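# Run the press work order and sort plates into trays

## Task

You run this pressing cell and must assume nothing about the previous shift's leftovers. Complete the work order and place the good part in the good tray. A plate whose bearing sits too high and can still be pressed home goes in the rework tray, and any other faulty join goes in the scrap tray. At the end the machine and the gauge must both be idle, no alarm may be standing, the guard must be shut, and nothing may remain inside it.

## Robot and tools

ROBOT. There are two six-joint arms, left_arm and right_arm. Each arm's joints, in column order, are waist, shoulder, elbow, forearm roll, wrist pitch and wrist roll. Each arm carries a parallel gripper whose fingers can fold. A grip on the outer quarter of the pads, near the fingertips, is firm. A grip nearer the palm can hold narrow parts loosely or let them slip. Fingertips pushed tip-first onto a surface fold easily, so avoid that.

FRAME. All reported positions are in one scene frame, in metres. The origin is at table-top height, halfway between the two nominal arm bases. +x points out over the table, +z points up, and left_arm is on the +y side. Orientations are quaternions in w,x,y,z order. In the gripper's own frame the fingers point along +z and close along y. end_effector_position is the point between the closed pads, and the tips sit about 33 mm beyond it. Reported hand positions can be off by a few centimetres. The press opens toward +x.

ROW LAYOUT. Every motion row holds 18 numbers, each from -1 to 1: nine for left_arm, then nine for right_arm. For each arm, the first six are joint offsets. These are scaled so that 1.0 means 1.553 rad for waist and shoulder, 2.33 rad for elbow, and 2.913 rad for the three wrist joints. They count from the Joint targets as they stood when the call began, not from the row before. The last three numbers for each arm are gripper commands:
- position: +1 is fully open (140 mm), about -0.8 brings the pads together, and -1 closes until blocked.
- force_limit: -1 is gentle, +1 is strongest.
- speed: -1 is about 30 mm/s, +1 about 250 mm/s.
Gripper commands are absolute settings, not offsets. To leave an arm still, send zeros for its joints and repeat its last gripper numbers.

execute_actions. Takes "actions", a list holding one action, and an optional "cameras" list. The action can contain:
- "rows": up to 15 rows, each applied for one 1/30 s step.
- "steps": 1 to 450 (default 15). The arms keep heading to the last row's target afterwards.
- "until": conditions that stop the action early. These only read machine or gauge fields, e.g. {"machine": {"state": "idle"}}. Numbers need a comparison such as [">=", 3]. You can also use {"all": {"status": "ended"}} or {"any": {"status": "ended"}}.
- Device keys "machine" and "gauge". "machine" takes one object or a list of up to 8.
An empty actions list just reports state and images.

move. Takes "target": one 18-number row, or a list of up to 15 rows. Each row's offsets count from the same starting Joint targets, and the whole list must fit in 10 s. Optional arguments:
- "speed": rad/s for the joint that travels farthest, 0.01 to 3.92, default 0.5.
- "blend": corner rounding in rad.
- "stop_force": 10 to 80 N. An arm's path ends when extra push against its motion reaches this. Use a slow speed with it, and leave it out when backing off a contact.
- "zero": re-zero the force reading first (default true).
- "blocking": false returns early; it cannot be combined with stop_force.
The result adds a "move:" line such as done, off_target, held or fault.

OTHER TOOLS.
- wait: {"seconds" 0-10}. Lets the scene run on.
- stop: brakes a running move.
- zoom_image: {"camera", "region" [x0,y0,x1,y1]} in pixels, at most 504x504. Cameras are cam_low, cam_nest, cam_left_wrist and cam_right_wrist, each 896x504.
- show_instructions: shows the reference pages, such as the work order.
- finished_scene: {"scene": n}. Ends the scene.

RESULT LINES.
- Joint positions, velocities and targets are listed per arm in column order (rad, rad/s).
- Joint torques, External joint torques and Flange force (gripper x,y,z) show loads and contacts.
- object_status: 0 moving, 1 blocked while opening, 2 blocked while closing (a grip), 3 reached position or pads met.
- position_measured is in counts: 3 is fully open, 230 means the pads meet.
- "joint sent to its limit" and "joint command not followed" (the clearance check between arms held a step) may also appear.
- MOTOR HOT warns of overheating.

MACHINE (servo press). A ram presses a loose sleeve that stands centred and square on a bearing, which sits in a plate clamped in the nest with its bore up. Its commands:
- guard: shut or open.
- clamp: clamp or open.
- page: setup, readings or curve.
- Registers: written with register + value + write together in one object.
- Keys: cycle_start, feed_hold, reset, home, touch, tare.
Heights are mm above the nest plane and forces are in N. Useful registers:
- program and program_revision; stored1..5_number and revision.
- seat_force, force_max, the windows join_lo/hi and end_lo/hi, program_top.
- Readings: join_f, peak_f, end_z, ok, touch_z, pos_z, cycles.
The result also reports state (idle, running, held, done, alarm, busy), guard_state, clamp_state, entry (how the last command was taken or why it was refused) and alarm. Alarms are 102, 108, 109, 110, 141, 142 and 143. A gripper holding something over the nest, or a blocked guard, is a cabinet fault. reset clears alarms and home raises the ram.

GAUGE. Send measure: true with a single round piece lying flat and still near the centre of the gauge plate. Keep arms and other pieces clear until the readings count rises, about 12 s later. no_1..no_5 give the measured values in mm.

AVOID. Dropping parts or letting them leave the table. Arms hitting or squeezing each other. Outside forces of 144 N or joint torques over the limits (wrist about 35 N m), either of which halts an arm for 10 s. Driving the ram into something. Long stretched holds that overheat motors.

Each tool is called after "Request:" in YAML: its name, and indented under it one key for each argument.

Reference images:

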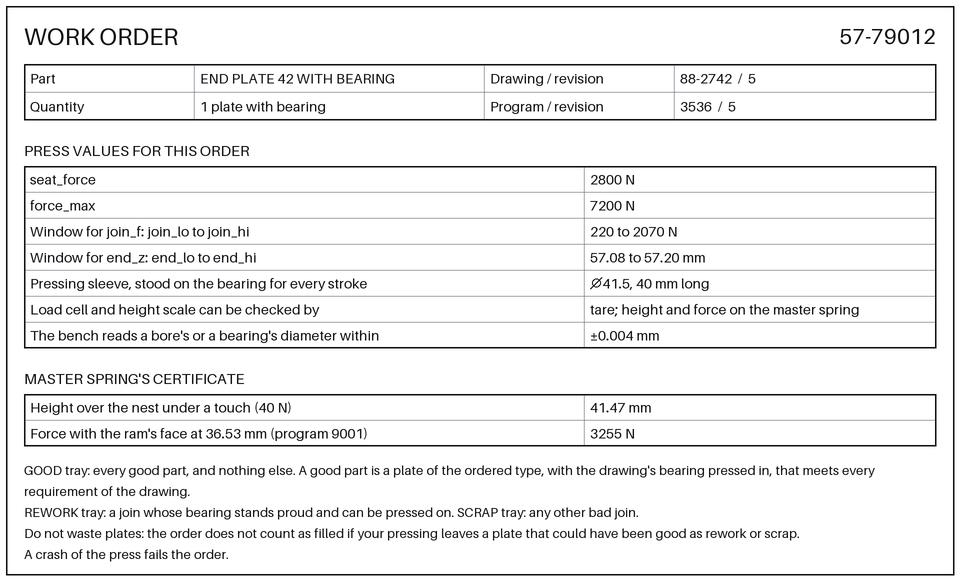

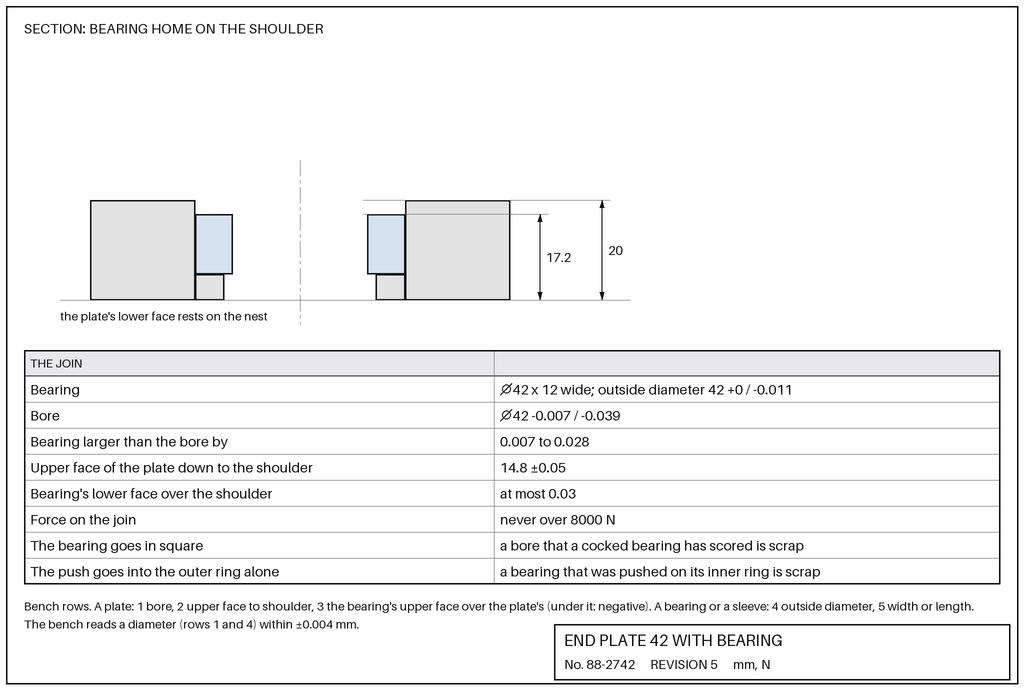

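## Session

Request:
execute_actions:
  actions: []

Scene clock: 0.00 s.
left_arm: end_effector_position=(+0.1230, +0.3713, +0.1153) position_measured=3 object_status=3 end_effector_quat_wxyz=(-0.006, +0.798, +0.603, -0.022) | right_arm: end_effector_position=(+0.1299, +0.0026, +0.3724) position_measured=3 object_status=3 end_effector_quat_wxyz=(-0.063, +0.925, -0.373, +0.032)
Joint positions: left_arm=[-1.085 -0.004 2.535 -0.079 0.619 -0.692] | right_arm=[1.474 0.012 1.932 -0.108 1.097 3.853]
Joint velocities: within noise
Joint torques (N m): no reading
External joint torques (N m): no reading
Flange force (N): no reading
Joint targets: left_arm=[-1.085 -0.004 2.535 -0.079 0.619 -0.692] | right_arm=[1.474 0.012 1.932 -0.108 1.097 3.853]
Tool commands: left_gripper/position=+1.0 left_gripper/force_limit=+1.0 left_gripper/speed=+1.0 right_gripper/position=+1.0 right_gripper/force_limit=+1.0 right_gripper/speed=+1.0
machine.setup: program=+3536 ram_zero=+166.538 seat_force=+230 force_max=+7200 join_lo=+220 join_hi=+2070 end_lo=+57.080 end_hi=+57.200 cell_gain=+0.976 cell_zero=-39 program_revision=+5 program_top=+57.200 stored1_number=+4499 stored1_revision=+3 stored2_number=+6971 stored2_revision=+2 stored3_number=+3536 stored3_revision=+5 stored4_number=+7293 stored4_revision=+4 stored5_number=+9001 stored5_revision=+1
machine: state=idle guard_state=shut clamp_state=clamped guard_answer=taken clamp_answer=taken page=setup entry=no_entry entries=0 alarm=no_alarm queue=idle queue_left=0
gauge: message=nothing_yet readings=0 no_1=0.000 no_2=0.000 no_3=0.000 no_4=0.000 no_5=0.000

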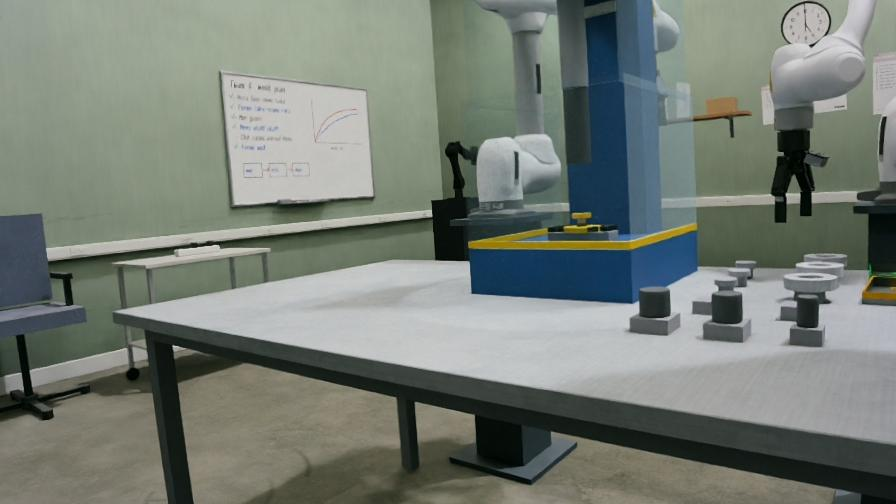

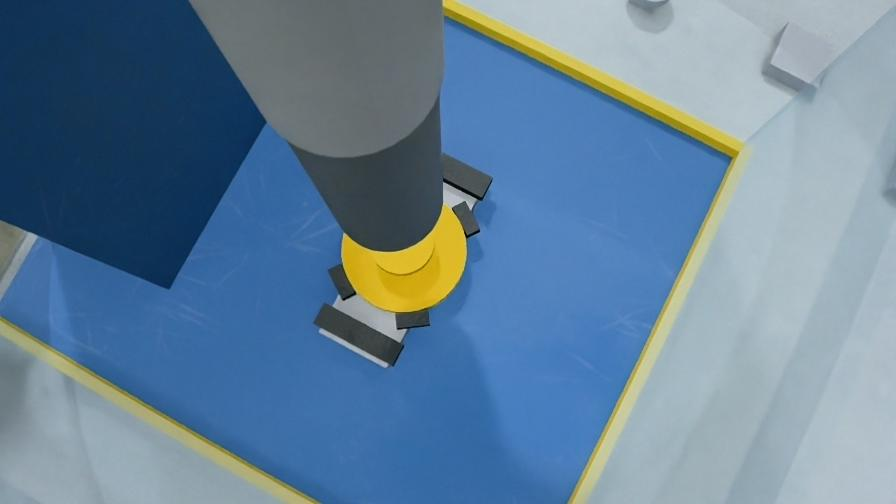

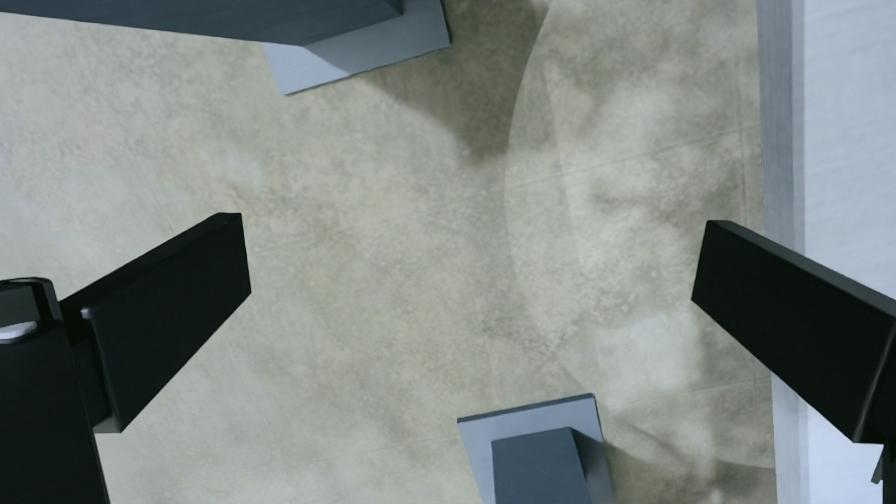

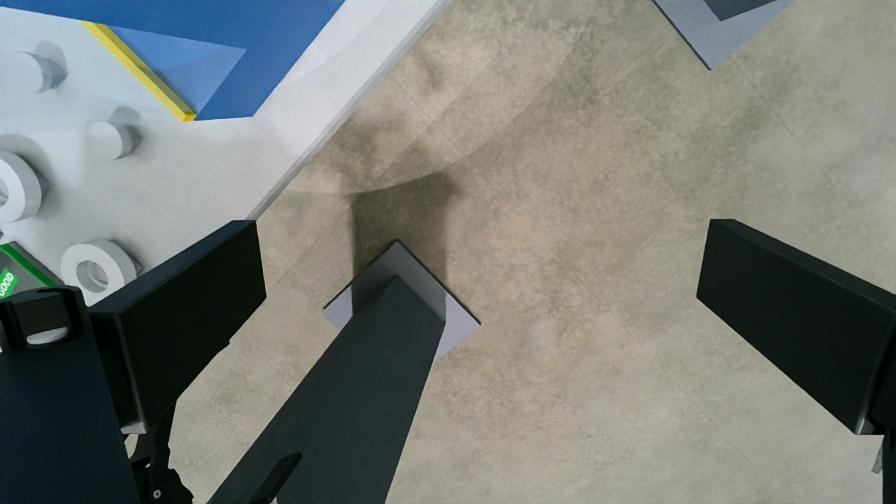

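Request:
execute_actions:
  actions:
    - {"machine":[{"register":"seat_force","value":2800,"write":true},{"tare":true},{"page":"readings"},{"touch":true}],"steps":450,"until":{"all":{"status":"ended"}}}
  cameras: []

Request:
zoom_image:
  camera: "cam_low"
  region: [596, 180, 896, 360]

Request:
zoom_image:
  camera: "cam_low"
  region: [440, 180, 740, 350]

Scene clock: 27.00 s.
left_arm: end_effector_position=(+0.1230, +0.3713, +0.1153) position_measured=3 object_status=3 end_effector_quat_wxyz=(-0.006, +0.798, +0.603, -0.022) | right_arm: end_effector_position=(+0.1299, +0.0026, +0.3724) position_measured=3 object_status=3 end_effector_quat_wxyz=(-0.063, +0.925, -0.373, +0.032)
Joint positions: left_arm=[-1.085 -0.004 2.535 -0.079 0.619 -0.692] | right_arm=[1.474 0.012 1.932 -0.108 1.097 3.853]
Joint velocities: within noise
Joint torques (N m): left_arm=[-2.21 -22.35 -23.85 2.29 -0.04 -0.14] | right_arm=[3.39 -42.91 -37.37 3.28 -0.51 -0.26]
External joint torques (N m): left_arm=[2.33 -1.3 -0.02 0.14 0.11 0.14] | right_arm=[-3.49 1.93 -2.41 0.49 0.26 0.25]
Flange force (N): left_arm=[6.8 3.6 -3.7] | right_arm=[0.1 -9.3 -1.1]
Joint targets: left_arm=[-1.085 -0.004 2.535 -0.079 0.619 -0.692] | right_arm=[1.474 0.012 1.932 -0.108 1.097 3.853]
Tool commands: left_gripper/position=+1.0 left_gripper/force_limit=+1.0 left_gripper/speed=+1.0 right_gripper/position=+1.0 right_gripper/force_limit=+1.0 right_gripper/speed=+1.0
machine.readings: force=+0 touch_z=+41.467 join_f=+0 peak_f=+0 end_z=+0.000 ok=+0 pos_z=+153.462 cycles=+0
machine: state=idle guard_state=shut clamp_state=clamped guard_answer=taken clamp_answer=taken page=readings entry=taken entries=3 alarm=no_alarm queue=done queue_left=0
gauge: message=nothing_yet readings=0 no_1=0.000 no_2=0.000 no_3=0.000 no_4=0.000 no_5=0.000
No camera images: "cameras" was empty.

Scaled by 1.680.

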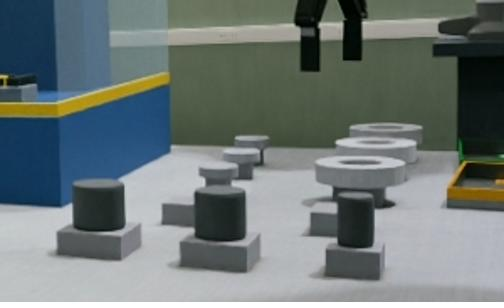

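Scaled by 1.680.

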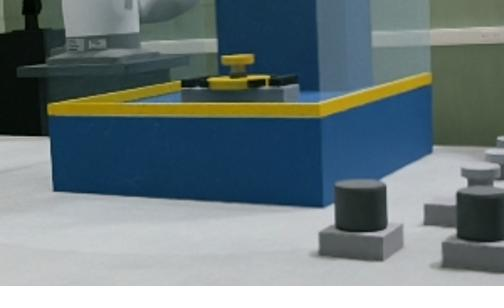

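Request:
execute_actions:
  actions:
    - {"machine":[{"register":"program","value":9001,"write":true},{"cycle_start":true}],"steps":450,"until":{"all":{"status":"ended"}}}
  cameras: []

Request:
wait:
  seconds: 8
  cameras: []

Scene clock: 33.17 s.
left_arm: end_effector_position=(+0.1230, +0.3713, +0.1153) position_measured=3 object_status=3 end_effector_quat_wxyz=(-0.006, +0.798, +0.603, -0.022) | right_arm: end_effector_position=(+0.1299, +0.0026, +0.3724) position_measured=3 object_status=3 end_effector_quat_wxyz=(-0.063, +0.925, -0.373, +0.032)
Joint positions: left_arm=[-1.085 -0.004 2.535 -0.079 0.619 -0.692] | right_arm=[1.474 0.012 1.932 -0.108 1.097 3.853]
Joint velocities: within noise
Joint torques (N m): left_arm=[-2.01 -22.35 -23.84 2.34 -0.05 -0.12] | right_arm=[3.14 -42.93 -37.25 3.29 -0.54 -0.28]
External joint torques (N m): left_arm=[2.09 -1.39 -0.15 0.1 0.11 0.12] | right_arm=[-3.35 2.44 -2.41 0.46 0.3 0.27]
Flange force (N): left_arm=[6.2 3.0 -4.0] | right_arm=[-0.7 -9.7 -0.8]
Joint targets: left_arm=[-1.085 -0.004 2.535 -0.079 0.619 -0.692] | right_arm=[1.474 0.012 1.932 -0.108 1.097 3.853]
Tool commands: left_gripper/position=+1.0 left_gripper/force_limit=+1.0 left_gripper/speed=+1.0 right_gripper/position=+1.0 right_gripper/force_limit=+1.0 right_gripper/speed=+1.0
machine.readings: force=+0 touch_z=+41.467 join_f=+3057 peak_f=+3262 end_z=+36.528 ok=+0 pos_z=+153.462 cycles=+1
machine: state=done guard_state=shut clamp_state=clamped guard_answer=taken clamp_answer=taken page=readings entry=taken entries=5 alarm=no_alarm queue=done queue_left=0
gauge: message=nothing_yet readings=0 no_1=0.000 no_2=0.000 no_3=0.000 no_4=0.000 no_5=0.000
No camera images: "cameras" was empty.

Scene clock: 41.17 s.
left_arm: end_effector_position=(+0.1230, +0.3713, +0.1153) position_measured=3 object_status=3 end_effector_quat_wxyz=(-0.006, +0.798, +0.603, -0.022) | right_arm: end_effector_position=(+0.1299, +0.0026, +0.3724) position_measured=3 object_status=3 end_effector_quat_wxyz=(-0.063, +0.925, -0.373, +0.032)
Joint positions: left_arm=[-1.085 -0.004 2.535 -0.079 0.619 -0.692] | right_arm=[1.474 0.012 1.932 -0.108 1.097 3.853]
Joint velocities: within noise
Joint torques (N m): left_arm=[-2.12 -23.16 -23.83 2.24 0.01 -0.1] | right_arm=[2.82 -42.88 -37.4 3.29 -0.54 -0.32]
External joint torques (N m): left_arm=[2.23 -0.74 -0.09 0.2 0.05 0.1] | right_arm=[-3.15 2.58 -2.11 0.45 0.29 0.32]
Flange force (N): left_arm=[5.9 4.1 -2.3] | right_arm=[-0.8 -9.1 -0.4]
Joint targets: left_arm=[-1.085 -0.004 2.535 -0.079 0.619 -0.692] | right_arm=[1.474 0.012 1.932 -0.108 1.097 3.853]
Tool commands: left_gripper/position=+1.0 left_gripper/force_limit=+1.0 left_gripper/speed=+1.0 right_gripper/position=+1.0 right_gripper/force_limit=+1.0 right_gripper/speed=+1.0
machine.readings: force=+0 touch_z=+41.467 join_f=+3057 peak_f=+3262 end_z=+36.528 ok=+0 pos_z=+153.462 cycles=+1
machine: state=done guard_state=shut clamp_state=clamped guard_answer=taken clamp_answer=taken page=readings entry=taken entries=5 alarm=no_alarm queue=done queue_left=0
gauge: message=nothing_yet readings=0 no_1=0.000 no_2=0.000 no_3=0.000 no_4=0.000 no_5=0.000
wait: 8.00 s
No camera images: "cameras" was empty.

Request:
move:
  target:
    - [0,0.0261,-0.3343,0.0271,0.2506,0.0333,1,1,1,0,0,0,0,0,0,1,1,1]
    - [0.3155,0.0261,-0.3343,0.0271,0.2506,0.0333,1,1,1,0,0,0,0,0,0,1,1,1]
  speed: 0.8
  cameras: ["cam_left_wrist"]

Request:
execute_actions:
  actions:
    - {"machine":[{"register":"program","value":3536,"write":true},{"page":"setup"},{"guard":"open"},{"clamp":"open"}],"steps":200,"until":{"all":{"status":"ended"}}}
  cameras: ["cam_low","cam_nest"]

Scene clock: 60.33 s.
left_arm: end_effector_position=(+0.2561, +0.1697, +0.4224) position_measured=3 object_status=3 end_effector_quat_wxyz=(-0.003, +0.842, +0.540, -0.005) | right_arm: end_effector_position=(+0.1299, +0.0026, +0.3724) position_measured=3 object_status=3 end_effector_quat_wxyz=(-0.063, +0.925, -0.373, +0.032)
Joint positions: left_arm=[-1.086 0.034 1.809 -0.01 1.305 -0.602] | right_arm=[1.474 0.012 1.932 -0.108 1.097 3.853]
Joint velocities: within noise
Joint torques (N m): left_arm=[57.95 -10.41 -46.01 27.73 -14.25 -3.92] | right_arm=[3.19 -43.2 -37.17 3.24 -0.57 -0.33]
External joint torques (N m): left_arm=[-57.84 -34.05 5.19 -23.51 14.29 3.92] | right_arm=[-3.38 2.59 -2.56 0.53 0.32 0.32]
External joint torques when the fault began: left_arm=[-57.56 11.54 52.74 -28.43 24.8 2.66]
Flange force (N): left_arm=[-47.3 -108.5 -32.7] | right_arm=[-1.0 -10.0 -0.9]
Flange force when the fault began (N): left_arm=[-45.6 -113.3 34.7]
Joint targets: left_arm=[-1.086 0.034 1.809 -0.010 1.305 -0.602] | right_arm=[1.474 0.012 1.932 -0.108 1.097 3.853]
Tool commands: left_gripper/position=+1.0 left_gripper/force_limit=+1.0 left_gripper/speed=+1.0 right_gripper/position=+1.0 right_gripper/force_limit=+1.0 right_gripper/speed=+1.0
FORCE FAULT: contact force on the left arm reached its limit, and that arm stopped for 10 seconds. The contact can be on any part of that arm, not only on its tool. That arm's remaining commands of this call were not run. That arm's target is now where it stood when the stop ended, not its last command. That arm accepts commands again.
machine.readings: force=+0 touch_z=+41.467 join_f=+3057 peak_f=+3262 end_z=+36.528 ok=+0 pos_z=+153.462 cycles=+1
machine: state=done guard_state=shut clamp_state=clamped guard_answer=taken clamp_answer=taken page=readings entry=taken entries=5 alarm=no_alarm queue=done queue_left=0
gauge: message=nothing_yet readings=0 no_1=0.000 no_2=0.000 no_3=0.000 no_4=0.000 no_5=0.000
move: fault (left_arm); path passed 0 of 2 targets; left_arm: the waist is farthest, 0.491 rad from its target
camera_calibration:
cam_left_wrist: T_world_to_cam=[[0.916316, -0.40034, -0.00960032, -0.156514], [-0.373927, -0.863951, 0.337294, 0.100206], [-0.143327, -0.305479, -0.94135, 0.625932], [0, 0, 0, 1]] pos_world=[0.270599, 0.215124, 0.553919]
Images, in order (width x height): cam_left_wrist 896x504.

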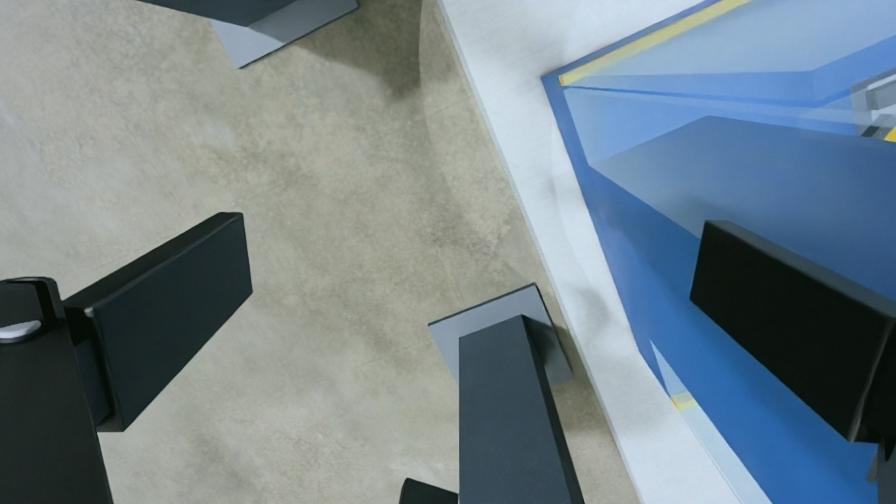

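not run: an earlier result of this reply reported a stop or a fault. Calls in your next reply go to the robot.

Request:
move:
  target:
    - [0,-0.144,0.1468,0.0034,-0.0426,0,1,1,1,0,0,0,0,0,0,1,1,1]
    - [0.635,-0.144,0.1468,0.0034,-0.0426,0.338,1,1,1,0,0,0,0,0,0,1,1,1]
  speed: 0.6
  cameras: ["cam_left_wrist"]

Request:
execute_actions:
  actions:
    - {"machine":[{"register":"program","value":3536,"write":true},{"page":"setup"},{"guard":"open"},{"clamp":"open"}],"steps":200,"until":{"all":{"status":"ended"}}}
  cameras: ["cam_low","cam_nest"]

Scene clock: 68.57 s.
left_arm: end_effector_position=(+0.3457, +0.6478, +0.3490) position_measured=3 object_status=3 end_effector_quat_wxyz=(+0.000, +0.842, +0.539, +0.000) | right_arm: end_effector_position=(+0.1299, +0.0026, +0.3724) position_measured=3 object_status=3 end_effector_quat_wxyz=(-0.063, +0.925, -0.373, +0.032)
Joint positions: left_arm=[-0.099 -0.19 2.151 0 1.181 0.383] | right_arm=[1.474 0.012 1.932 -0.108 1.097 3.853]
Joint velocities: within noise
Joint torques (N m): left_arm=[-2.42 -18.08 -39.13 4 -0.14 -0.11] | right_arm=[3.32 -43 -37.34 3.25 -0.53 -0.31]
External joint torques (N m): left_arm=[2.47 -1.35 -0.13 0.08 0.12 0.11] | right_arm=[-3.15 2.64 -2.08 0.51 0.28 0.3]
Flange force (N): left_arm=[5.0 -4.5 -1.4] | right_arm=[-0.8 -9.2 -0.3]
Joint targets: left_arm=[-0.099 -0.190 2.151 0.000 1.181 0.383] | right_arm=[1.474 0.012 1.932 -0.108 1.097 3.853]
machine.readings: force=+0 touch_z=+41.467 join_f=+3057 peak_f=+3262 end_z=+36.528 ok=+0 pos_z=+153.462 cycles=+1
machine: state=done guard_state=shut clamp_state=clamped guard_answer=taken clamp_answer=taken page=readings entry=taken entries=5 alarm=no_alarm queue=done queue_left=0
gauge: message=nothing_yet readings=0 no_1=0.000 no_2=0.000 no_3=0.000 no_4=0.000 no_5=0.000
move: done
camera_calibration:
cam_left_wrist: T_world_to_cam=[[0.916099, -0.400951, 0.000904462, -0.0510579], [-0.378239, -0.863454, 0.333741, 0.573894], [-0.133033, -0.306082, -0.942664, 0.713088], [0, 0, 0, 1]] pos_world=[0.358707, 0.693323, 0.480717]
Images, in order (width x height): cam_left_wrist 896x504.

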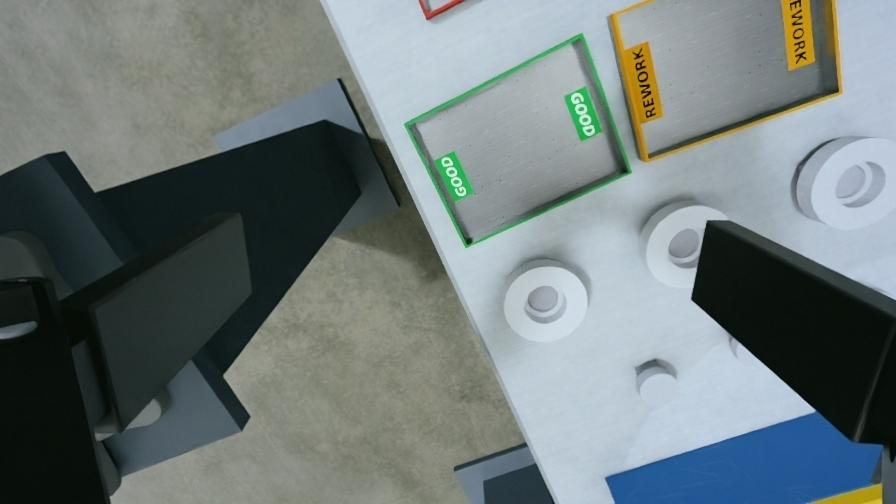

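Scene clock: 73.00 s.
left_arm: end_effector_position=(+0.3457, +0.6478, +0.3490) position_measured=3 object_status=3 end_effector_quat_wxyz=(+0.000, +0.842, +0.539, +0.000) | right_arm: end_effector_position=(+0.1299, +0.0026, +0.3724) position_measured=3 object_status=3 end_effector_quat_wxyz=(-0.063, +0.925, -0.373, +0.032)
Joint positions: left_arm=[-0.099 -0.19 2.151 0 1.181 0.383] | right_arm=[1.474 0.012 1.932 -0.108 1.097 3.853]
Joint velocities: within noise
Joint torques (N m): left_arm=[-2.17 -18.2 -39.23 3.96 -0.06 -0.08] | right_arm=[3.31 -43.13 -37.46 3.24 -0.56 -0.3]
External joint torques (N m): left_arm=[2.32 -1.64 -0.07 0.13 0.04 0.08] | right_arm=[-3.25 2.4 -1.98 0.51 0.32 0.3]
Flange force (N): left_arm=[4.3 -4.8 -1.4] | right_arm=[-0.3 -8.9 -0.4]
Joint targets: left_arm=[-0.099 -0.190 2.151 0.000 1.181 0.383] | right_arm=[1.474 0.012 1.932 -0.108 1.097 3.853]
Tool commands: left_gripper/position=+1.0 left_gripper/force_limit=+1.0 left_gripper/speed=+1.0 right_gripper/position=+1.0 right_gripper/force_limit=+1.0 right_gripper/speed=+1.0
machine.setup: program=+3536 ram_zero=+166.538 seat_force=+2800 force_max=+7200 join_lo=+220 join_hi=+2070 end_lo=+57.080 end_hi=+57.200 cell_gain=+0.976 cell_zero=-39 program_revision=+5 program_top=+57.200 stored1_number=+4499 stored1_revision=+3 stored2_number=+6971 stored2_revision=+2 stored3_number=+3536 stored3_revision=+5 stored4_number=+7293 stored4_revision=+4 stored5_number=+9001 stored5_revision=+1
machine: state=idle guard_state=open clamp_state=open guard_answer=taken clamp_answer=taken page=setup entry=taken entries=6 alarm=no_alarm queue=done queue_left=0
gauge: message=nothing_yet readings=0 no_1=0.000 no_2=0.000 no_3=0.000 no_4=0.000 no_5=0.000
Images, in order (width x height): cam_low 896x504, cam_nest 896x504.

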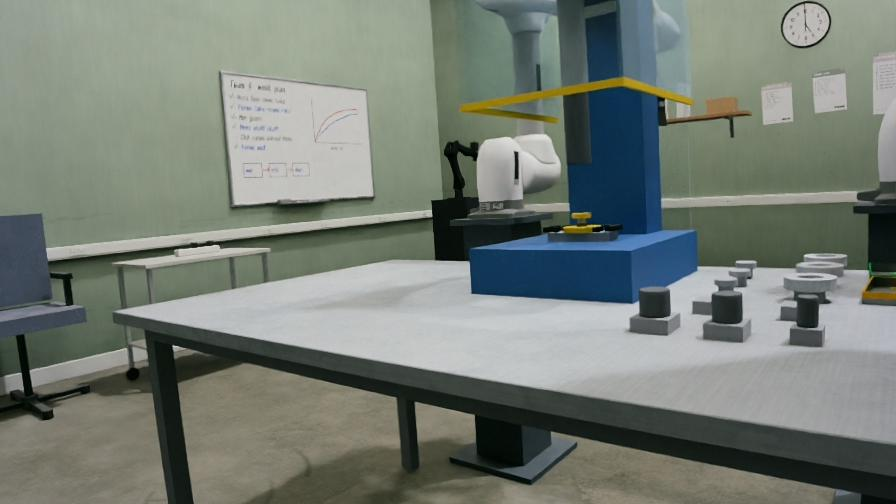

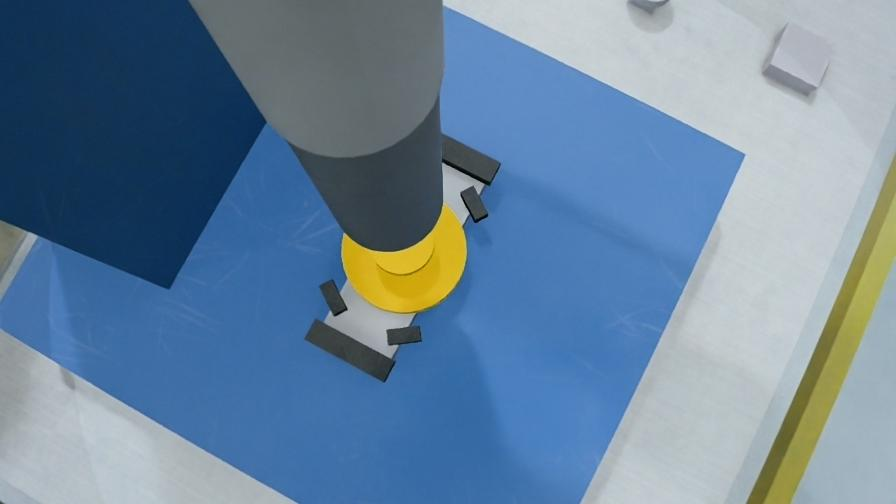

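Request:
move:
  target: [-0.1442,0.1883,-0.2392,0,0.0908,-0.2238,1,1,1,0,0,0,0,0,0,1,1,1]
  speed: 0.6
  cameras: ["cam_left_wrist"]

Request:
zoom_image:
  camera: "cam_left_wrist"
  region: [0, 0, 448, 504]

Request:
zoom_image:
  camera: "cam_left_wrist"
  region: [448, 0, 896, 504]

Scene clock: 80.20 s.
left_arm: end_effector_position=(+0.5492, +0.4996, +0.4997) position_measured=3 object_status=3 end_effector_quat_wxyz=(+0.000, +0.708, +0.706, +0.000) | right_arm: end_effector_position=(+0.1299, +0.0026, +0.3724) position_measured=3 object_status=3 end_effector_quat_wxyz=(-0.063, +0.925, -0.373, +0.032)
Joint positions: left_arm=[-0.323 0.102 1.594 0 1.446 -0.269] | right_arm=[1.474 0.012 1.932 -0.108 1.097 3.853]
Joint velocities: within noise
Joint torques (N m): left_arm=[-2.19 -51.03 -42.07 4.32 -0.04 0] | right_arm=[3.28 -42.53 -37.31 3.32 -0.54 -0.28]
External joint torques (N m): left_arm=[2.43 -1.61 0.04 0.05 0.04 0] | right_arm=[-3.29 2.28 -2.16 0.44 0.29 0.27]
Flange force (N): left_arm=[4.3 -1.5 -0.3] | right_arm=[-0.3 -9.1 -0.6]
Joint targets: left_arm=[-0.323 0.103 1.594 0.000 1.446 -0.269] | right_arm=[1.474 0.012 1.932 -0.108 1.097 3.853]
machine.setup: program=+3536 ram_zero=+166.538 seat_force=+2800 force_max=+7200 join_lo=+220 join_hi=+2070 end_lo=+57.080 end_hi=+57.200 cell_gain=+0.976 cell_zero=-39 program_revision=+5 program_top=+57.200 stored1_number=+4499 stored1_revision=+3 stored2_number=+6971 stored2_revision=+2 stored3_number=+3536 stored3_revision=+5 stored4_number=+7293 stored4_revision=+4 stored5_number=+9001 stored5_revision=+1
machine: state=idle guard_state=open clamp_state=open guard_answer=taken clamp_answer=taken page=setup entry=taken entries=6 alarm=no_alarm queue=done queue_left=0
gauge: message=nothing_yet readings=0 no_1=0.000 no_2=0.000 no_3=0.000 no_4=0.000 no_5=0.000
move: done
camera_calibration:
cam_left_wrist: T_world_to_cam=[[0.999884, 0.0151967, 0.000939078, -0.550941], [0.0140133, -0.942632, 0.333541, 0.296801], [0.00595393, -0.333489, -0.942735, 0.77423], [0, 0, 0, 1]] pos_world=[0.542108, 0.546344, 0.631416]
Images, in order (width x height): cam_left_wrist 896x504.

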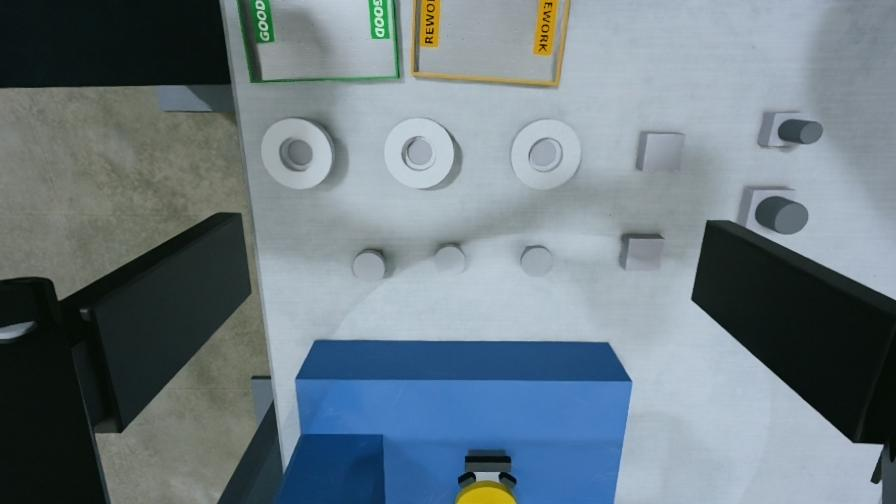

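Scaled by 1.000.

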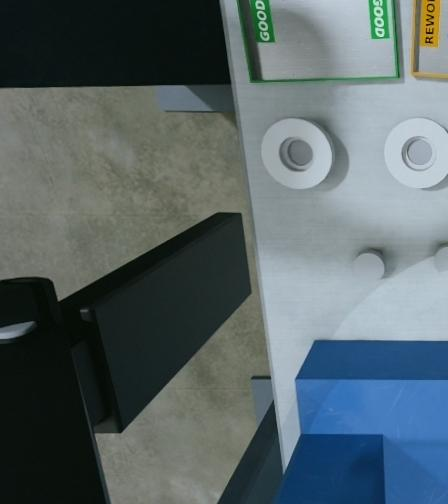

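Scaled by 1.000.

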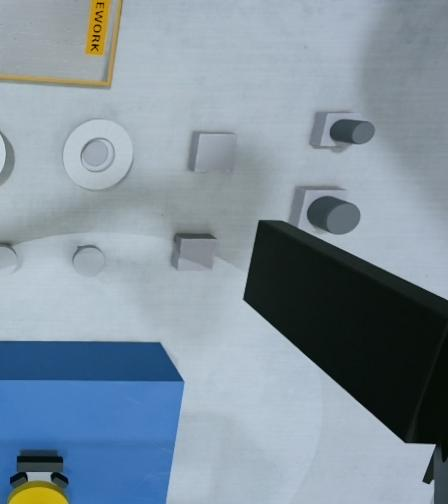

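Request:
move:
  target:
    - [0,0,0,0,0,0,1,1,1,0,-0.2743,0.102,0.0371,0.0992,0,1,1,1]
    - [0,0,0,0,0,0,1,1,1,-0.8847,-0.2743,0.102,0.0371,0.0992,-0.21,1,1,1]
  speed: 0.6
  cameras: ["cam_right_wrist"]

Scene clock: 94.47 s.
left_arm: end_effector_position=(+0.5493, +0.4996, +0.4997) position_measured=3 object_status=3 end_effector_quat_wxyz=(+0.000, +0.708, +0.706, +0.000) | right_arm: end_effector_position=(+0.3722, -0.4933, +0.4179) position_measured=3 object_status=3 end_effector_quat_wxyz=(+0.000, +0.706, -0.708, +0.000)
Joint positions: left_arm=[-0.323 0.103 1.594 0 1.446 -0.269] | right_arm=[0.1 -0.414 2.169 0 1.386 3.241]
Joint velocities: within noise
Joint torques (N m): left_arm=[-1.61 -52.09 -41.63 4.28 -0.05 -0.14] | right_arm=[3.26 -3.43 -39.37 3.7 -0.27 -0.3]
External joint torques (N m): left_arm=[1.76 -0.82 -0.52 0.1 0.06 0.14] | right_arm=[-3.06 3.43 -2.47 0.56 0.27 0.3]
Flange force (N): left_arm=[3.0 0.4 -1.1] | right_arm=[7.2 -9.7 -3.3]
Joint targets: left_arm=[-0.323 0.103 1.594 0.000 1.446 -0.269] | right_arm=[0.100 -0.414 2.170 0.000 1.386 3.241]
machine.setup: program=+3536 ram_zero=+166.538 seat_force=+2800 force_max=+7200 join_lo=+220 join_hi=+2070 end_lo=+57.080 end_hi=+57.200 cell_gain=+0.976 cell_zero=-39 program_revision=+5 program_top=+57.200 stored1_number=+4499 stored1_revision=+3 stored2_number=+6971 stored2_revision=+2 stored3_number=+3536 stored3_revision=+5 stored4_number=+7293 stored4_revision=+4 stored5_number=+9001 stored5_revision=+1
machine: state=idle guard_state=open clamp_state=open guard_answer=taken clamp_answer=taken page=setup entry=taken entries=6 alarm=no_alarm queue=done queue_left=0
gauge: message=nothing_yet readings=0 no_1=0.000 no_2=0.000 no_3=0.000 no_4=0.000 no_5=0.000
move: done
camera_calibration:
cam_right_wrist: T_world_to_cam=[[-0.999959, 0.00169918, -0.00894907, 0.385869], [-0.00149507, 0.938508, 0.345254, 0.319234], [0.00898542, 0.345253, -0.938467, 0.70618], [0, 0, 0, 1]] pos_world=[0.379985, -0.54407, 0.555963]
Images, in order (width x height): cam_right_wrist 896x504.

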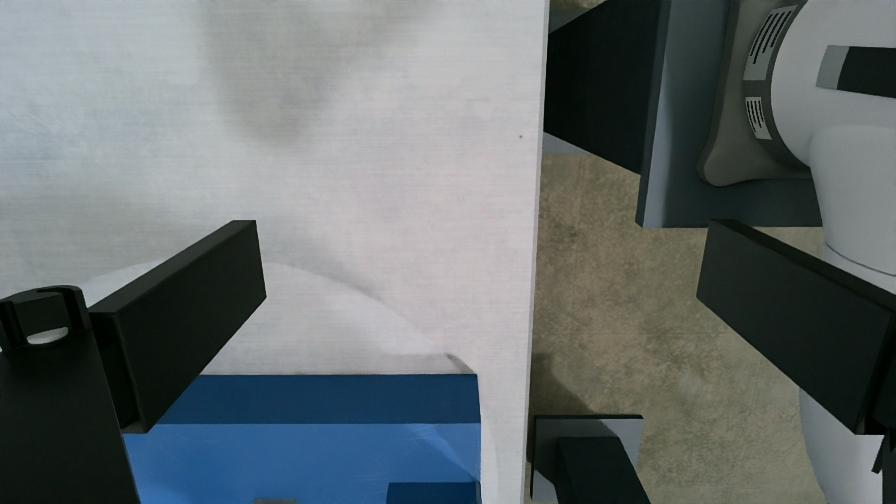

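Request:
move:
  target: [0.45,0,0,0,0,0.24,1,1,1,0,0,0,0,0,0,1,1,1]
  speed: 0.8
  cameras: ["cam_left_wrist","cam_low"]

Scene clock: 97.93 s.
left_arm: end_effector_position=(+0.4933, +0.9197, +0.4996) position_measured=3 object_status=3 end_effector_quat_wxyz=(+0.000, +0.708, +0.706, +0.000) | right_arm: end_effector_position=(+0.3722, -0.4933, +0.4179) position_measured=3 object_status=3 end_effector_quat_wxyz=(+0.000, +0.706, -0.708, +0.000)
Joint positions: left_arm=[0.376 0.103 1.594 0 1.446 0.43] | right_arm=[0.1 -0.414 2.17 0 1.386 3.241]
Joint velocities: within noise
Joint torques (N m): left_arm=[-1.82 -50.78 -42.11 4.31 -0.06 -0.13] | right_arm=[3.01 -3.89 -39.47 3.75 -0.3 -0.32]
External joint torques (N m): left_arm=[2.1 -2.19 -0.08 0.08 0.04 0.13] | right_arm=[-3.01 4.3 -2.27 0.49 0.3 0.32]
Flange force (N): left_arm=[1.7 -4.5 -0.6] | right_arm=[6.7 -11.1 -2.7]
Joint targets: left_arm=[0.376 0.103 1.594 0.000 1.446 0.430] | right_arm=[0.100 -0.414 2.170 0.000 1.386 3.241]
machine.setup: program=+3536 ram_zero=+166.538 seat_force=+2800 force_max=+7200 join_lo=+220 join_hi=+2070 end_lo=+57.080 end_hi=+57.200 cell_gain=+0.976 cell_zero=-39 program_revision=+5 program_top=+57.200 stored1_number=+4499 stored1_revision=+3 stored2_number=+6971 stored2_revision=+2 stored3_number=+3536 stored3_revision=+5 stored4_number=+7293 stored4_revision=+4 stored5_number=+9001 stored5_revision=+1
machine: state=idle guard_state=open clamp_state=open guard_answer=taken clamp_answer=taken page=setup entry=taken entries=6 alarm=no_alarm queue=done queue_left=0
gauge: message=nothing_yet readings=0 no_1=0.000 no_2=0.000 no_3=0.000 no_4=0.000 no_5=0.000
move: done
camera_calibration:
cam_left_wrist: T_world_to_cam=[[0.999884, 0.0151696, 0.0011576, -0.501545], [0.0139134, -0.942558, 0.333753, 0.693555], [0.00615398, -0.333698, -0.94266, 0.914659], [0, 0, 0, 1]] pos_world=[0.486208, 0.966544, 0.631317]
Images, in order (width x height): cam_low 896x504, cam_left_wrist 896x504.

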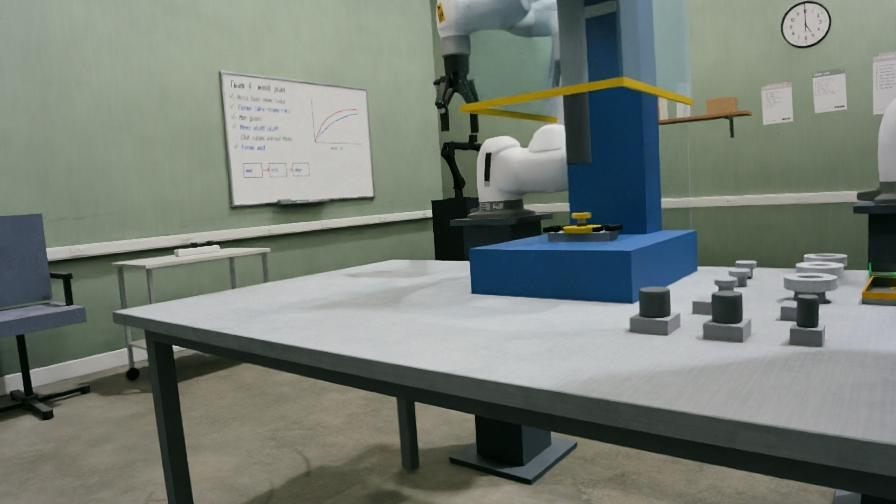

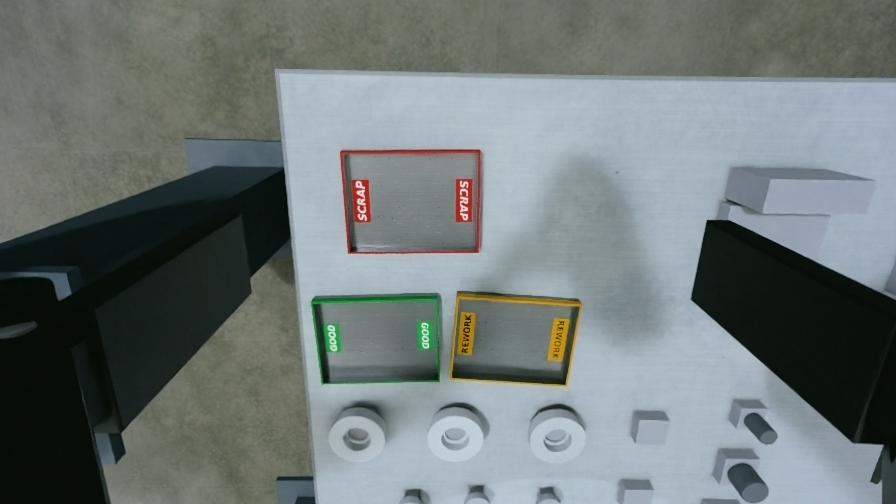

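Request:
move:
  target: [-0.2138,0.263,-0.2343,0,0.0467,-0.114,1,1,1,0,0,0,0,0,0,1,1,1]
  speed: 0.7
  cameras: ["cam_left_wrist"]

Request:
zoom_image:
  camera: "cam_left_wrist"
  region: [250, 0, 750, 504]

Scene clock: 111.40 s.
left_arm: end_effector_position=(+0.7050, +0.8279, +0.5107) position_measured=3 object_status=3 end_effector_quat_wxyz=(-0.002, +0.708, +0.707, -0.001) | right_arm: end_effector_position=(+0.3722, -0.4933, +0.4179) position_measured=3 object_status=3 end_effector_quat_wxyz=(+0.000, +0.706, -0.708, +0.000)
Joint positions: left_arm=[0.156 0.374 1.231 0.002 1.54 0.208] | right_arm=[0.1 -0.414 2.17 0 1.386 3.241]
Joint velocities: within noise
Joint torques (N m): left_arm=[-48.86 -70.81 -60.31 -9.59 -14 3.23] | right_arm=[3.1 -3.58 -39.27 3.74 -0.34 -0.26]
External joint torques (N m): left_arm=[49.08 -9.97 17.84 14.02 13.99 -3.23] | right_arm=[-3.26 3.93 -2.48 0.5 0.35 0.26]
External joint torques when the fault began: left_arm=[85.74 -96.57 -5.14 29.08 38.54 -5.51]
Flange force (N): left_arm=[44.6 -60.7 5.4] | right_arm=[7.8 -10.7 -3.3]
Flange force when the fault began (N): left_arm=[68.8 -143.5 -81.8]
Joint targets: left_arm=[0.156 0.374 1.231 0.002 1.540 0.208] | right_arm=[0.100 -0.414 2.170 0.000 1.386 3.241]
Tool commands: left_gripper/position=+1.0 left_gripper/force_limit=+1.0 left_gripper/speed=+1.0 right_gripper/position=+1.0 right_gripper/force_limit=+1.0 right_gripper/speed=+1.0
FORCE FAULT: contact force on the left arm reached its limit, and that arm stopped for 10 seconds. The contact can be on any part of that arm, not only on its tool. That arm's remaining commands of this call were not run. That arm's target is now where it stood when the stop ended, not its last command. That arm accepts commands again.
machine.setup: program=+3536 ram_zero=+166.538 seat_force=+2800 force_max=+7200 join_lo=+220 join_hi=+2070 end_lo=+57.080 end_hi=+57.200 cell_gain=+0.976 cell_zero=-39 program_revision=+5 program_top=+57.200 stored1_number=+4499 stored1_revision=+3 stored2_number=+6971 stored2_revision=+2 stored3_number=+3536 stored3_revision=+5 stored4_number=+7293 stored4_revision=+4 stored5_number=+9001 stored5_revision=+1
machine: state=idle guard_state=open clamp_state=open guard_answer=taken clamp_answer=taken page=setup entry=taken entries=6 alarm=no_alarm queue=done queue_left=0
gauge: message=nothing_yet readings=0 no_1=0.000 no_2=0.000 no_3=0.000 no_4=0.000 no_5=0.000
move: fault (left_arm); left_arm: the elbow is farthest, 0.183 rad from its target
camera_calibration:
cam_left_wrist: T_world_to_cam=[[0.999849, 0.0171596, -0.002807, -0.711312], [0.0171168, -0.942975, 0.332423, 0.599143], [0.00305732, -0.332421, -0.943126, 0.894546], [0, 0, 0, 1]] pos_world=[0.698214, 0.874548, 0.642504]
Images, in order (width x height): cam_left_wrist 896x504.

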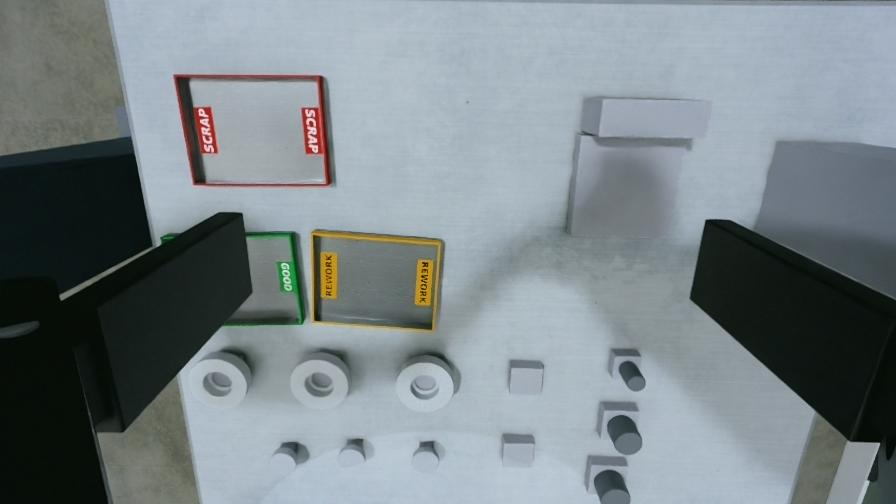

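Scaled by 1.000.

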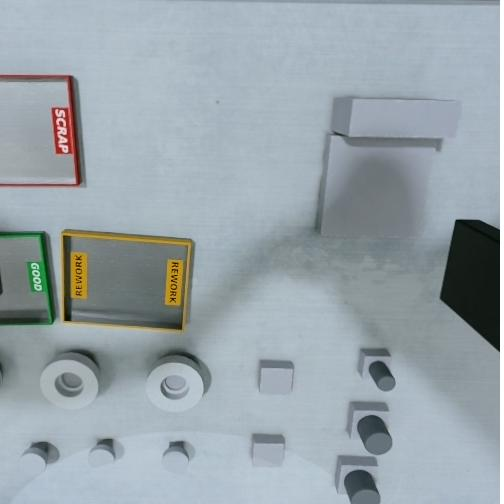

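Request:
move:
  target: [0.1417,-0.1745,0.1558,-0.0007,-0.0323,0.0762,1,1,1,0,0,0,0,0,0,1,1,1]
  speed: 0.4
  cameras: ["cam_left_wrist"]

Request:
zoom_image:
  camera: "cam_left_wrist"
  region: [596, 100, 896, 270]

Scene clock: 117.00 s.
left_arm: end_effector_position=(+0.4930, +0.9198, +0.4991) position_measured=3 object_status=3 end_effector_quat_wxyz=(+0.000, +0.708, +0.706, -0.001) | right_arm: end_effector_position=(+0.3722, -0.4933, +0.4179) position_measured=3 object_status=3 end_effector_quat_wxyz=(+0.000, +0.706, -0.708, +0.000)
Joint positions: left_arm=[0.376 0.103 1.594 0 1.446 0.43] | right_arm=[0.1 -0.414 2.17 0 1.386 3.241]
Joint velocities: within noise
Joint torques (N m): left_arm=[-2.2 -51.39 -43.28 4.21 -0.14 -0.12] | right_arm=[3.28 -3.48 -39.32 3.74 -0.26 -0.29]
External joint torques (N m): left_arm=[2.33 -1.73 1.08 0.17 0.12 0.12] | right_arm=[-3.38 4.2 -2.35 0.5 0.26 0.29]
Flange force (N): left_arm=[1.4 -5.8 1.1] | right_arm=[8.0 -11.2 -2.8]
Joint targets: left_arm=[0.376 0.103 1.594 0.000 1.446 0.430] | right_arm=[0.100 -0.414 2.170 0.000 1.386 3.241]
machine.setup: program=+3536 ram_zero=+166.538 seat_force=+2800 force_max=+7200 join_lo=+220 join_hi=+2070 end_lo=+57.080 end_hi=+57.200 cell_gain=+0.976 cell_zero=-39 program_revision=+5 program_top=+57.200 stored1_number=+4499 stored1_revision=+3 stored2_number=+6971 stored2_revision=+2 stored3_number=+3536 stored3_revision=+5 stored4_number=+7293 stored4_revision=+4 stored5_number=+9001 stored5_revision=+1
machine: state=idle guard_state=open clamp_state=open guard_answer=taken clamp_answer=taken page=setup entry=taken entries=6 alarm=no_alarm queue=done queue_left=0
gauge: message=nothing_yet readings=0 no_1=0.000 no_2=0.000 no_3=0.000 no_4=0.000 no_5=0.000
move: done
camera_calibration:
cam_left_wrist: T_world_to_cam=[[0.99988, 0.0154633, -0.000122305, -0.500821], [0.0146144, -0.942341, 0.334334, 0.692935], [0.00505465, -0.334296, -0.942455, 0.915112], [0, 0, 0, 1]] pos_world=[0.486008, 0.966643, 0.630718]
Images, in order (width x height): cam_left_wrist 896x504.

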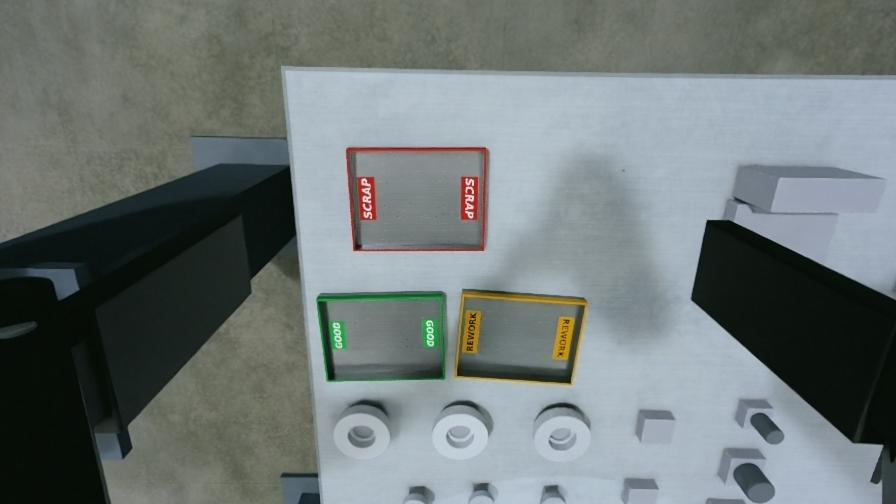

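Scaled by 1.680.

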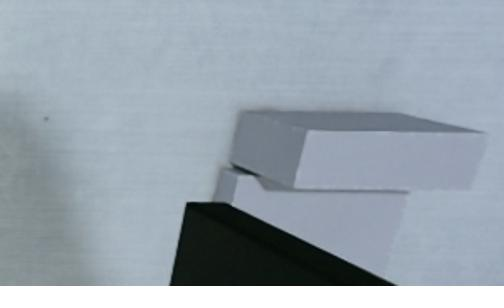

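Request:
move:
  target: [-0.242,-0.1883,0.2391,0,-0.3656,0.41,1,1,1,0,0,0,0,0,0,1,1,1]
  speed: 0.6
  cameras: ["cam_left_wrist"]

Request:
zoom_image:
  camera: "cam_left_wrist"
  region: [200, 50, 700, 350]

Scene clock: 122.90 s.
left_arm: end_effector_position=(+0.5805, +0.6997, +0.4491) position_measured=3 object_status=3 end_effector_quat_wxyz=(-0.020, +0.921, -0.001, +0.388) | right_arm: end_effector_position=(+0.3722, -0.4933, +0.4179) position_measured=3 object_status=3 end_effector_quat_wxyz=(+0.000, +0.706, -0.708, +0.000)
Joint positions: left_arm=[0 -0.19 2.152 0 0.381 1.624] | right_arm=[0.1 -0.414 2.17 0 1.386 3.241]
Joint velocities: within noise
Joint torques (N m): left_arm=[-2.36 -20.18 -41.31 3.92 -2.11 -0.09] | right_arm=[3.23 -3.86 -39.3 3.71 -0.27 -0.27]
External joint torques (N m): left_arm=[2.41 -1.4 -0.01 0.11 0.1 0.09] | right_arm=[-3.19 4.28 -2.48 0.54 0.27 0.27]
Flange force (N): left_arm=[0.0 0.0 0.0] | right_arm=[7.4 -11.4 -3.0]
Joint targets: left_arm=[0.000 -0.190 2.152 0.000 0.381 1.624] | right_arm=[0.100 -0.414 2.170 0.000 1.386 3.241]
machine.setup: program=+3536 ram_zero=+166.538 seat_force=+2800 force_max=+7200 join_lo=+220 join_hi=+2070 end_lo=+57.080 end_hi=+57.200 cell_gain=+0.976 cell_zero=-39 program_revision=+5 program_top=+57.200 stored1_number=+4499 stored1_revision=+3 stored2_number=+6971 stored2_revision=+2 stored3_number=+3536 stored3_revision=+5 stored4_number=+7293 stored4_revision=+4 stored5_number=+9001 stored5_revision=+1
machine: state=idle guard_state=open clamp_state=open guard_answer=taken clamp_answer=taken page=setup entry=taken entries=6 alarm=no_alarm queue=done queue_left=0
gauge: message=nothing_yet readings=0 no_1=0.000 no_2=0.000 no_3=0.000 no_4=0.000 no_5=0.000
move: done
camera_calibration:
cam_left_wrist: T_world_to_cam=[[0.0256925, -0.999393, -0.0235108, 0.701158], [-0.896769, -0.0126486, -0.442317, 0.728369], [0.441752, 0.032448, -0.89655, 0.263326], [0, 0, 0, 1]] pos_world=[0.51884, 0.701402, 0.574741]
Images, in order (width x height): cam_left_wrist 896x504.

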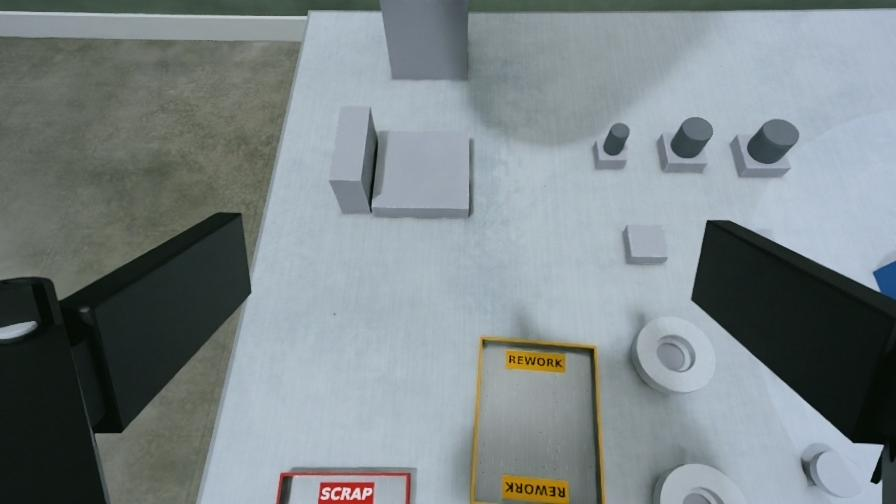

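Scaled by 1.008.

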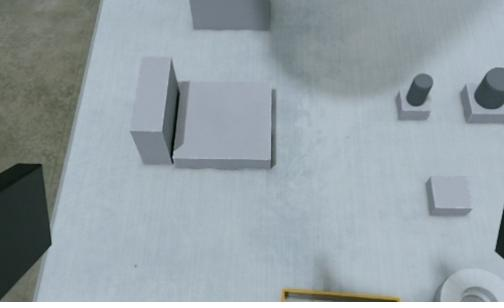

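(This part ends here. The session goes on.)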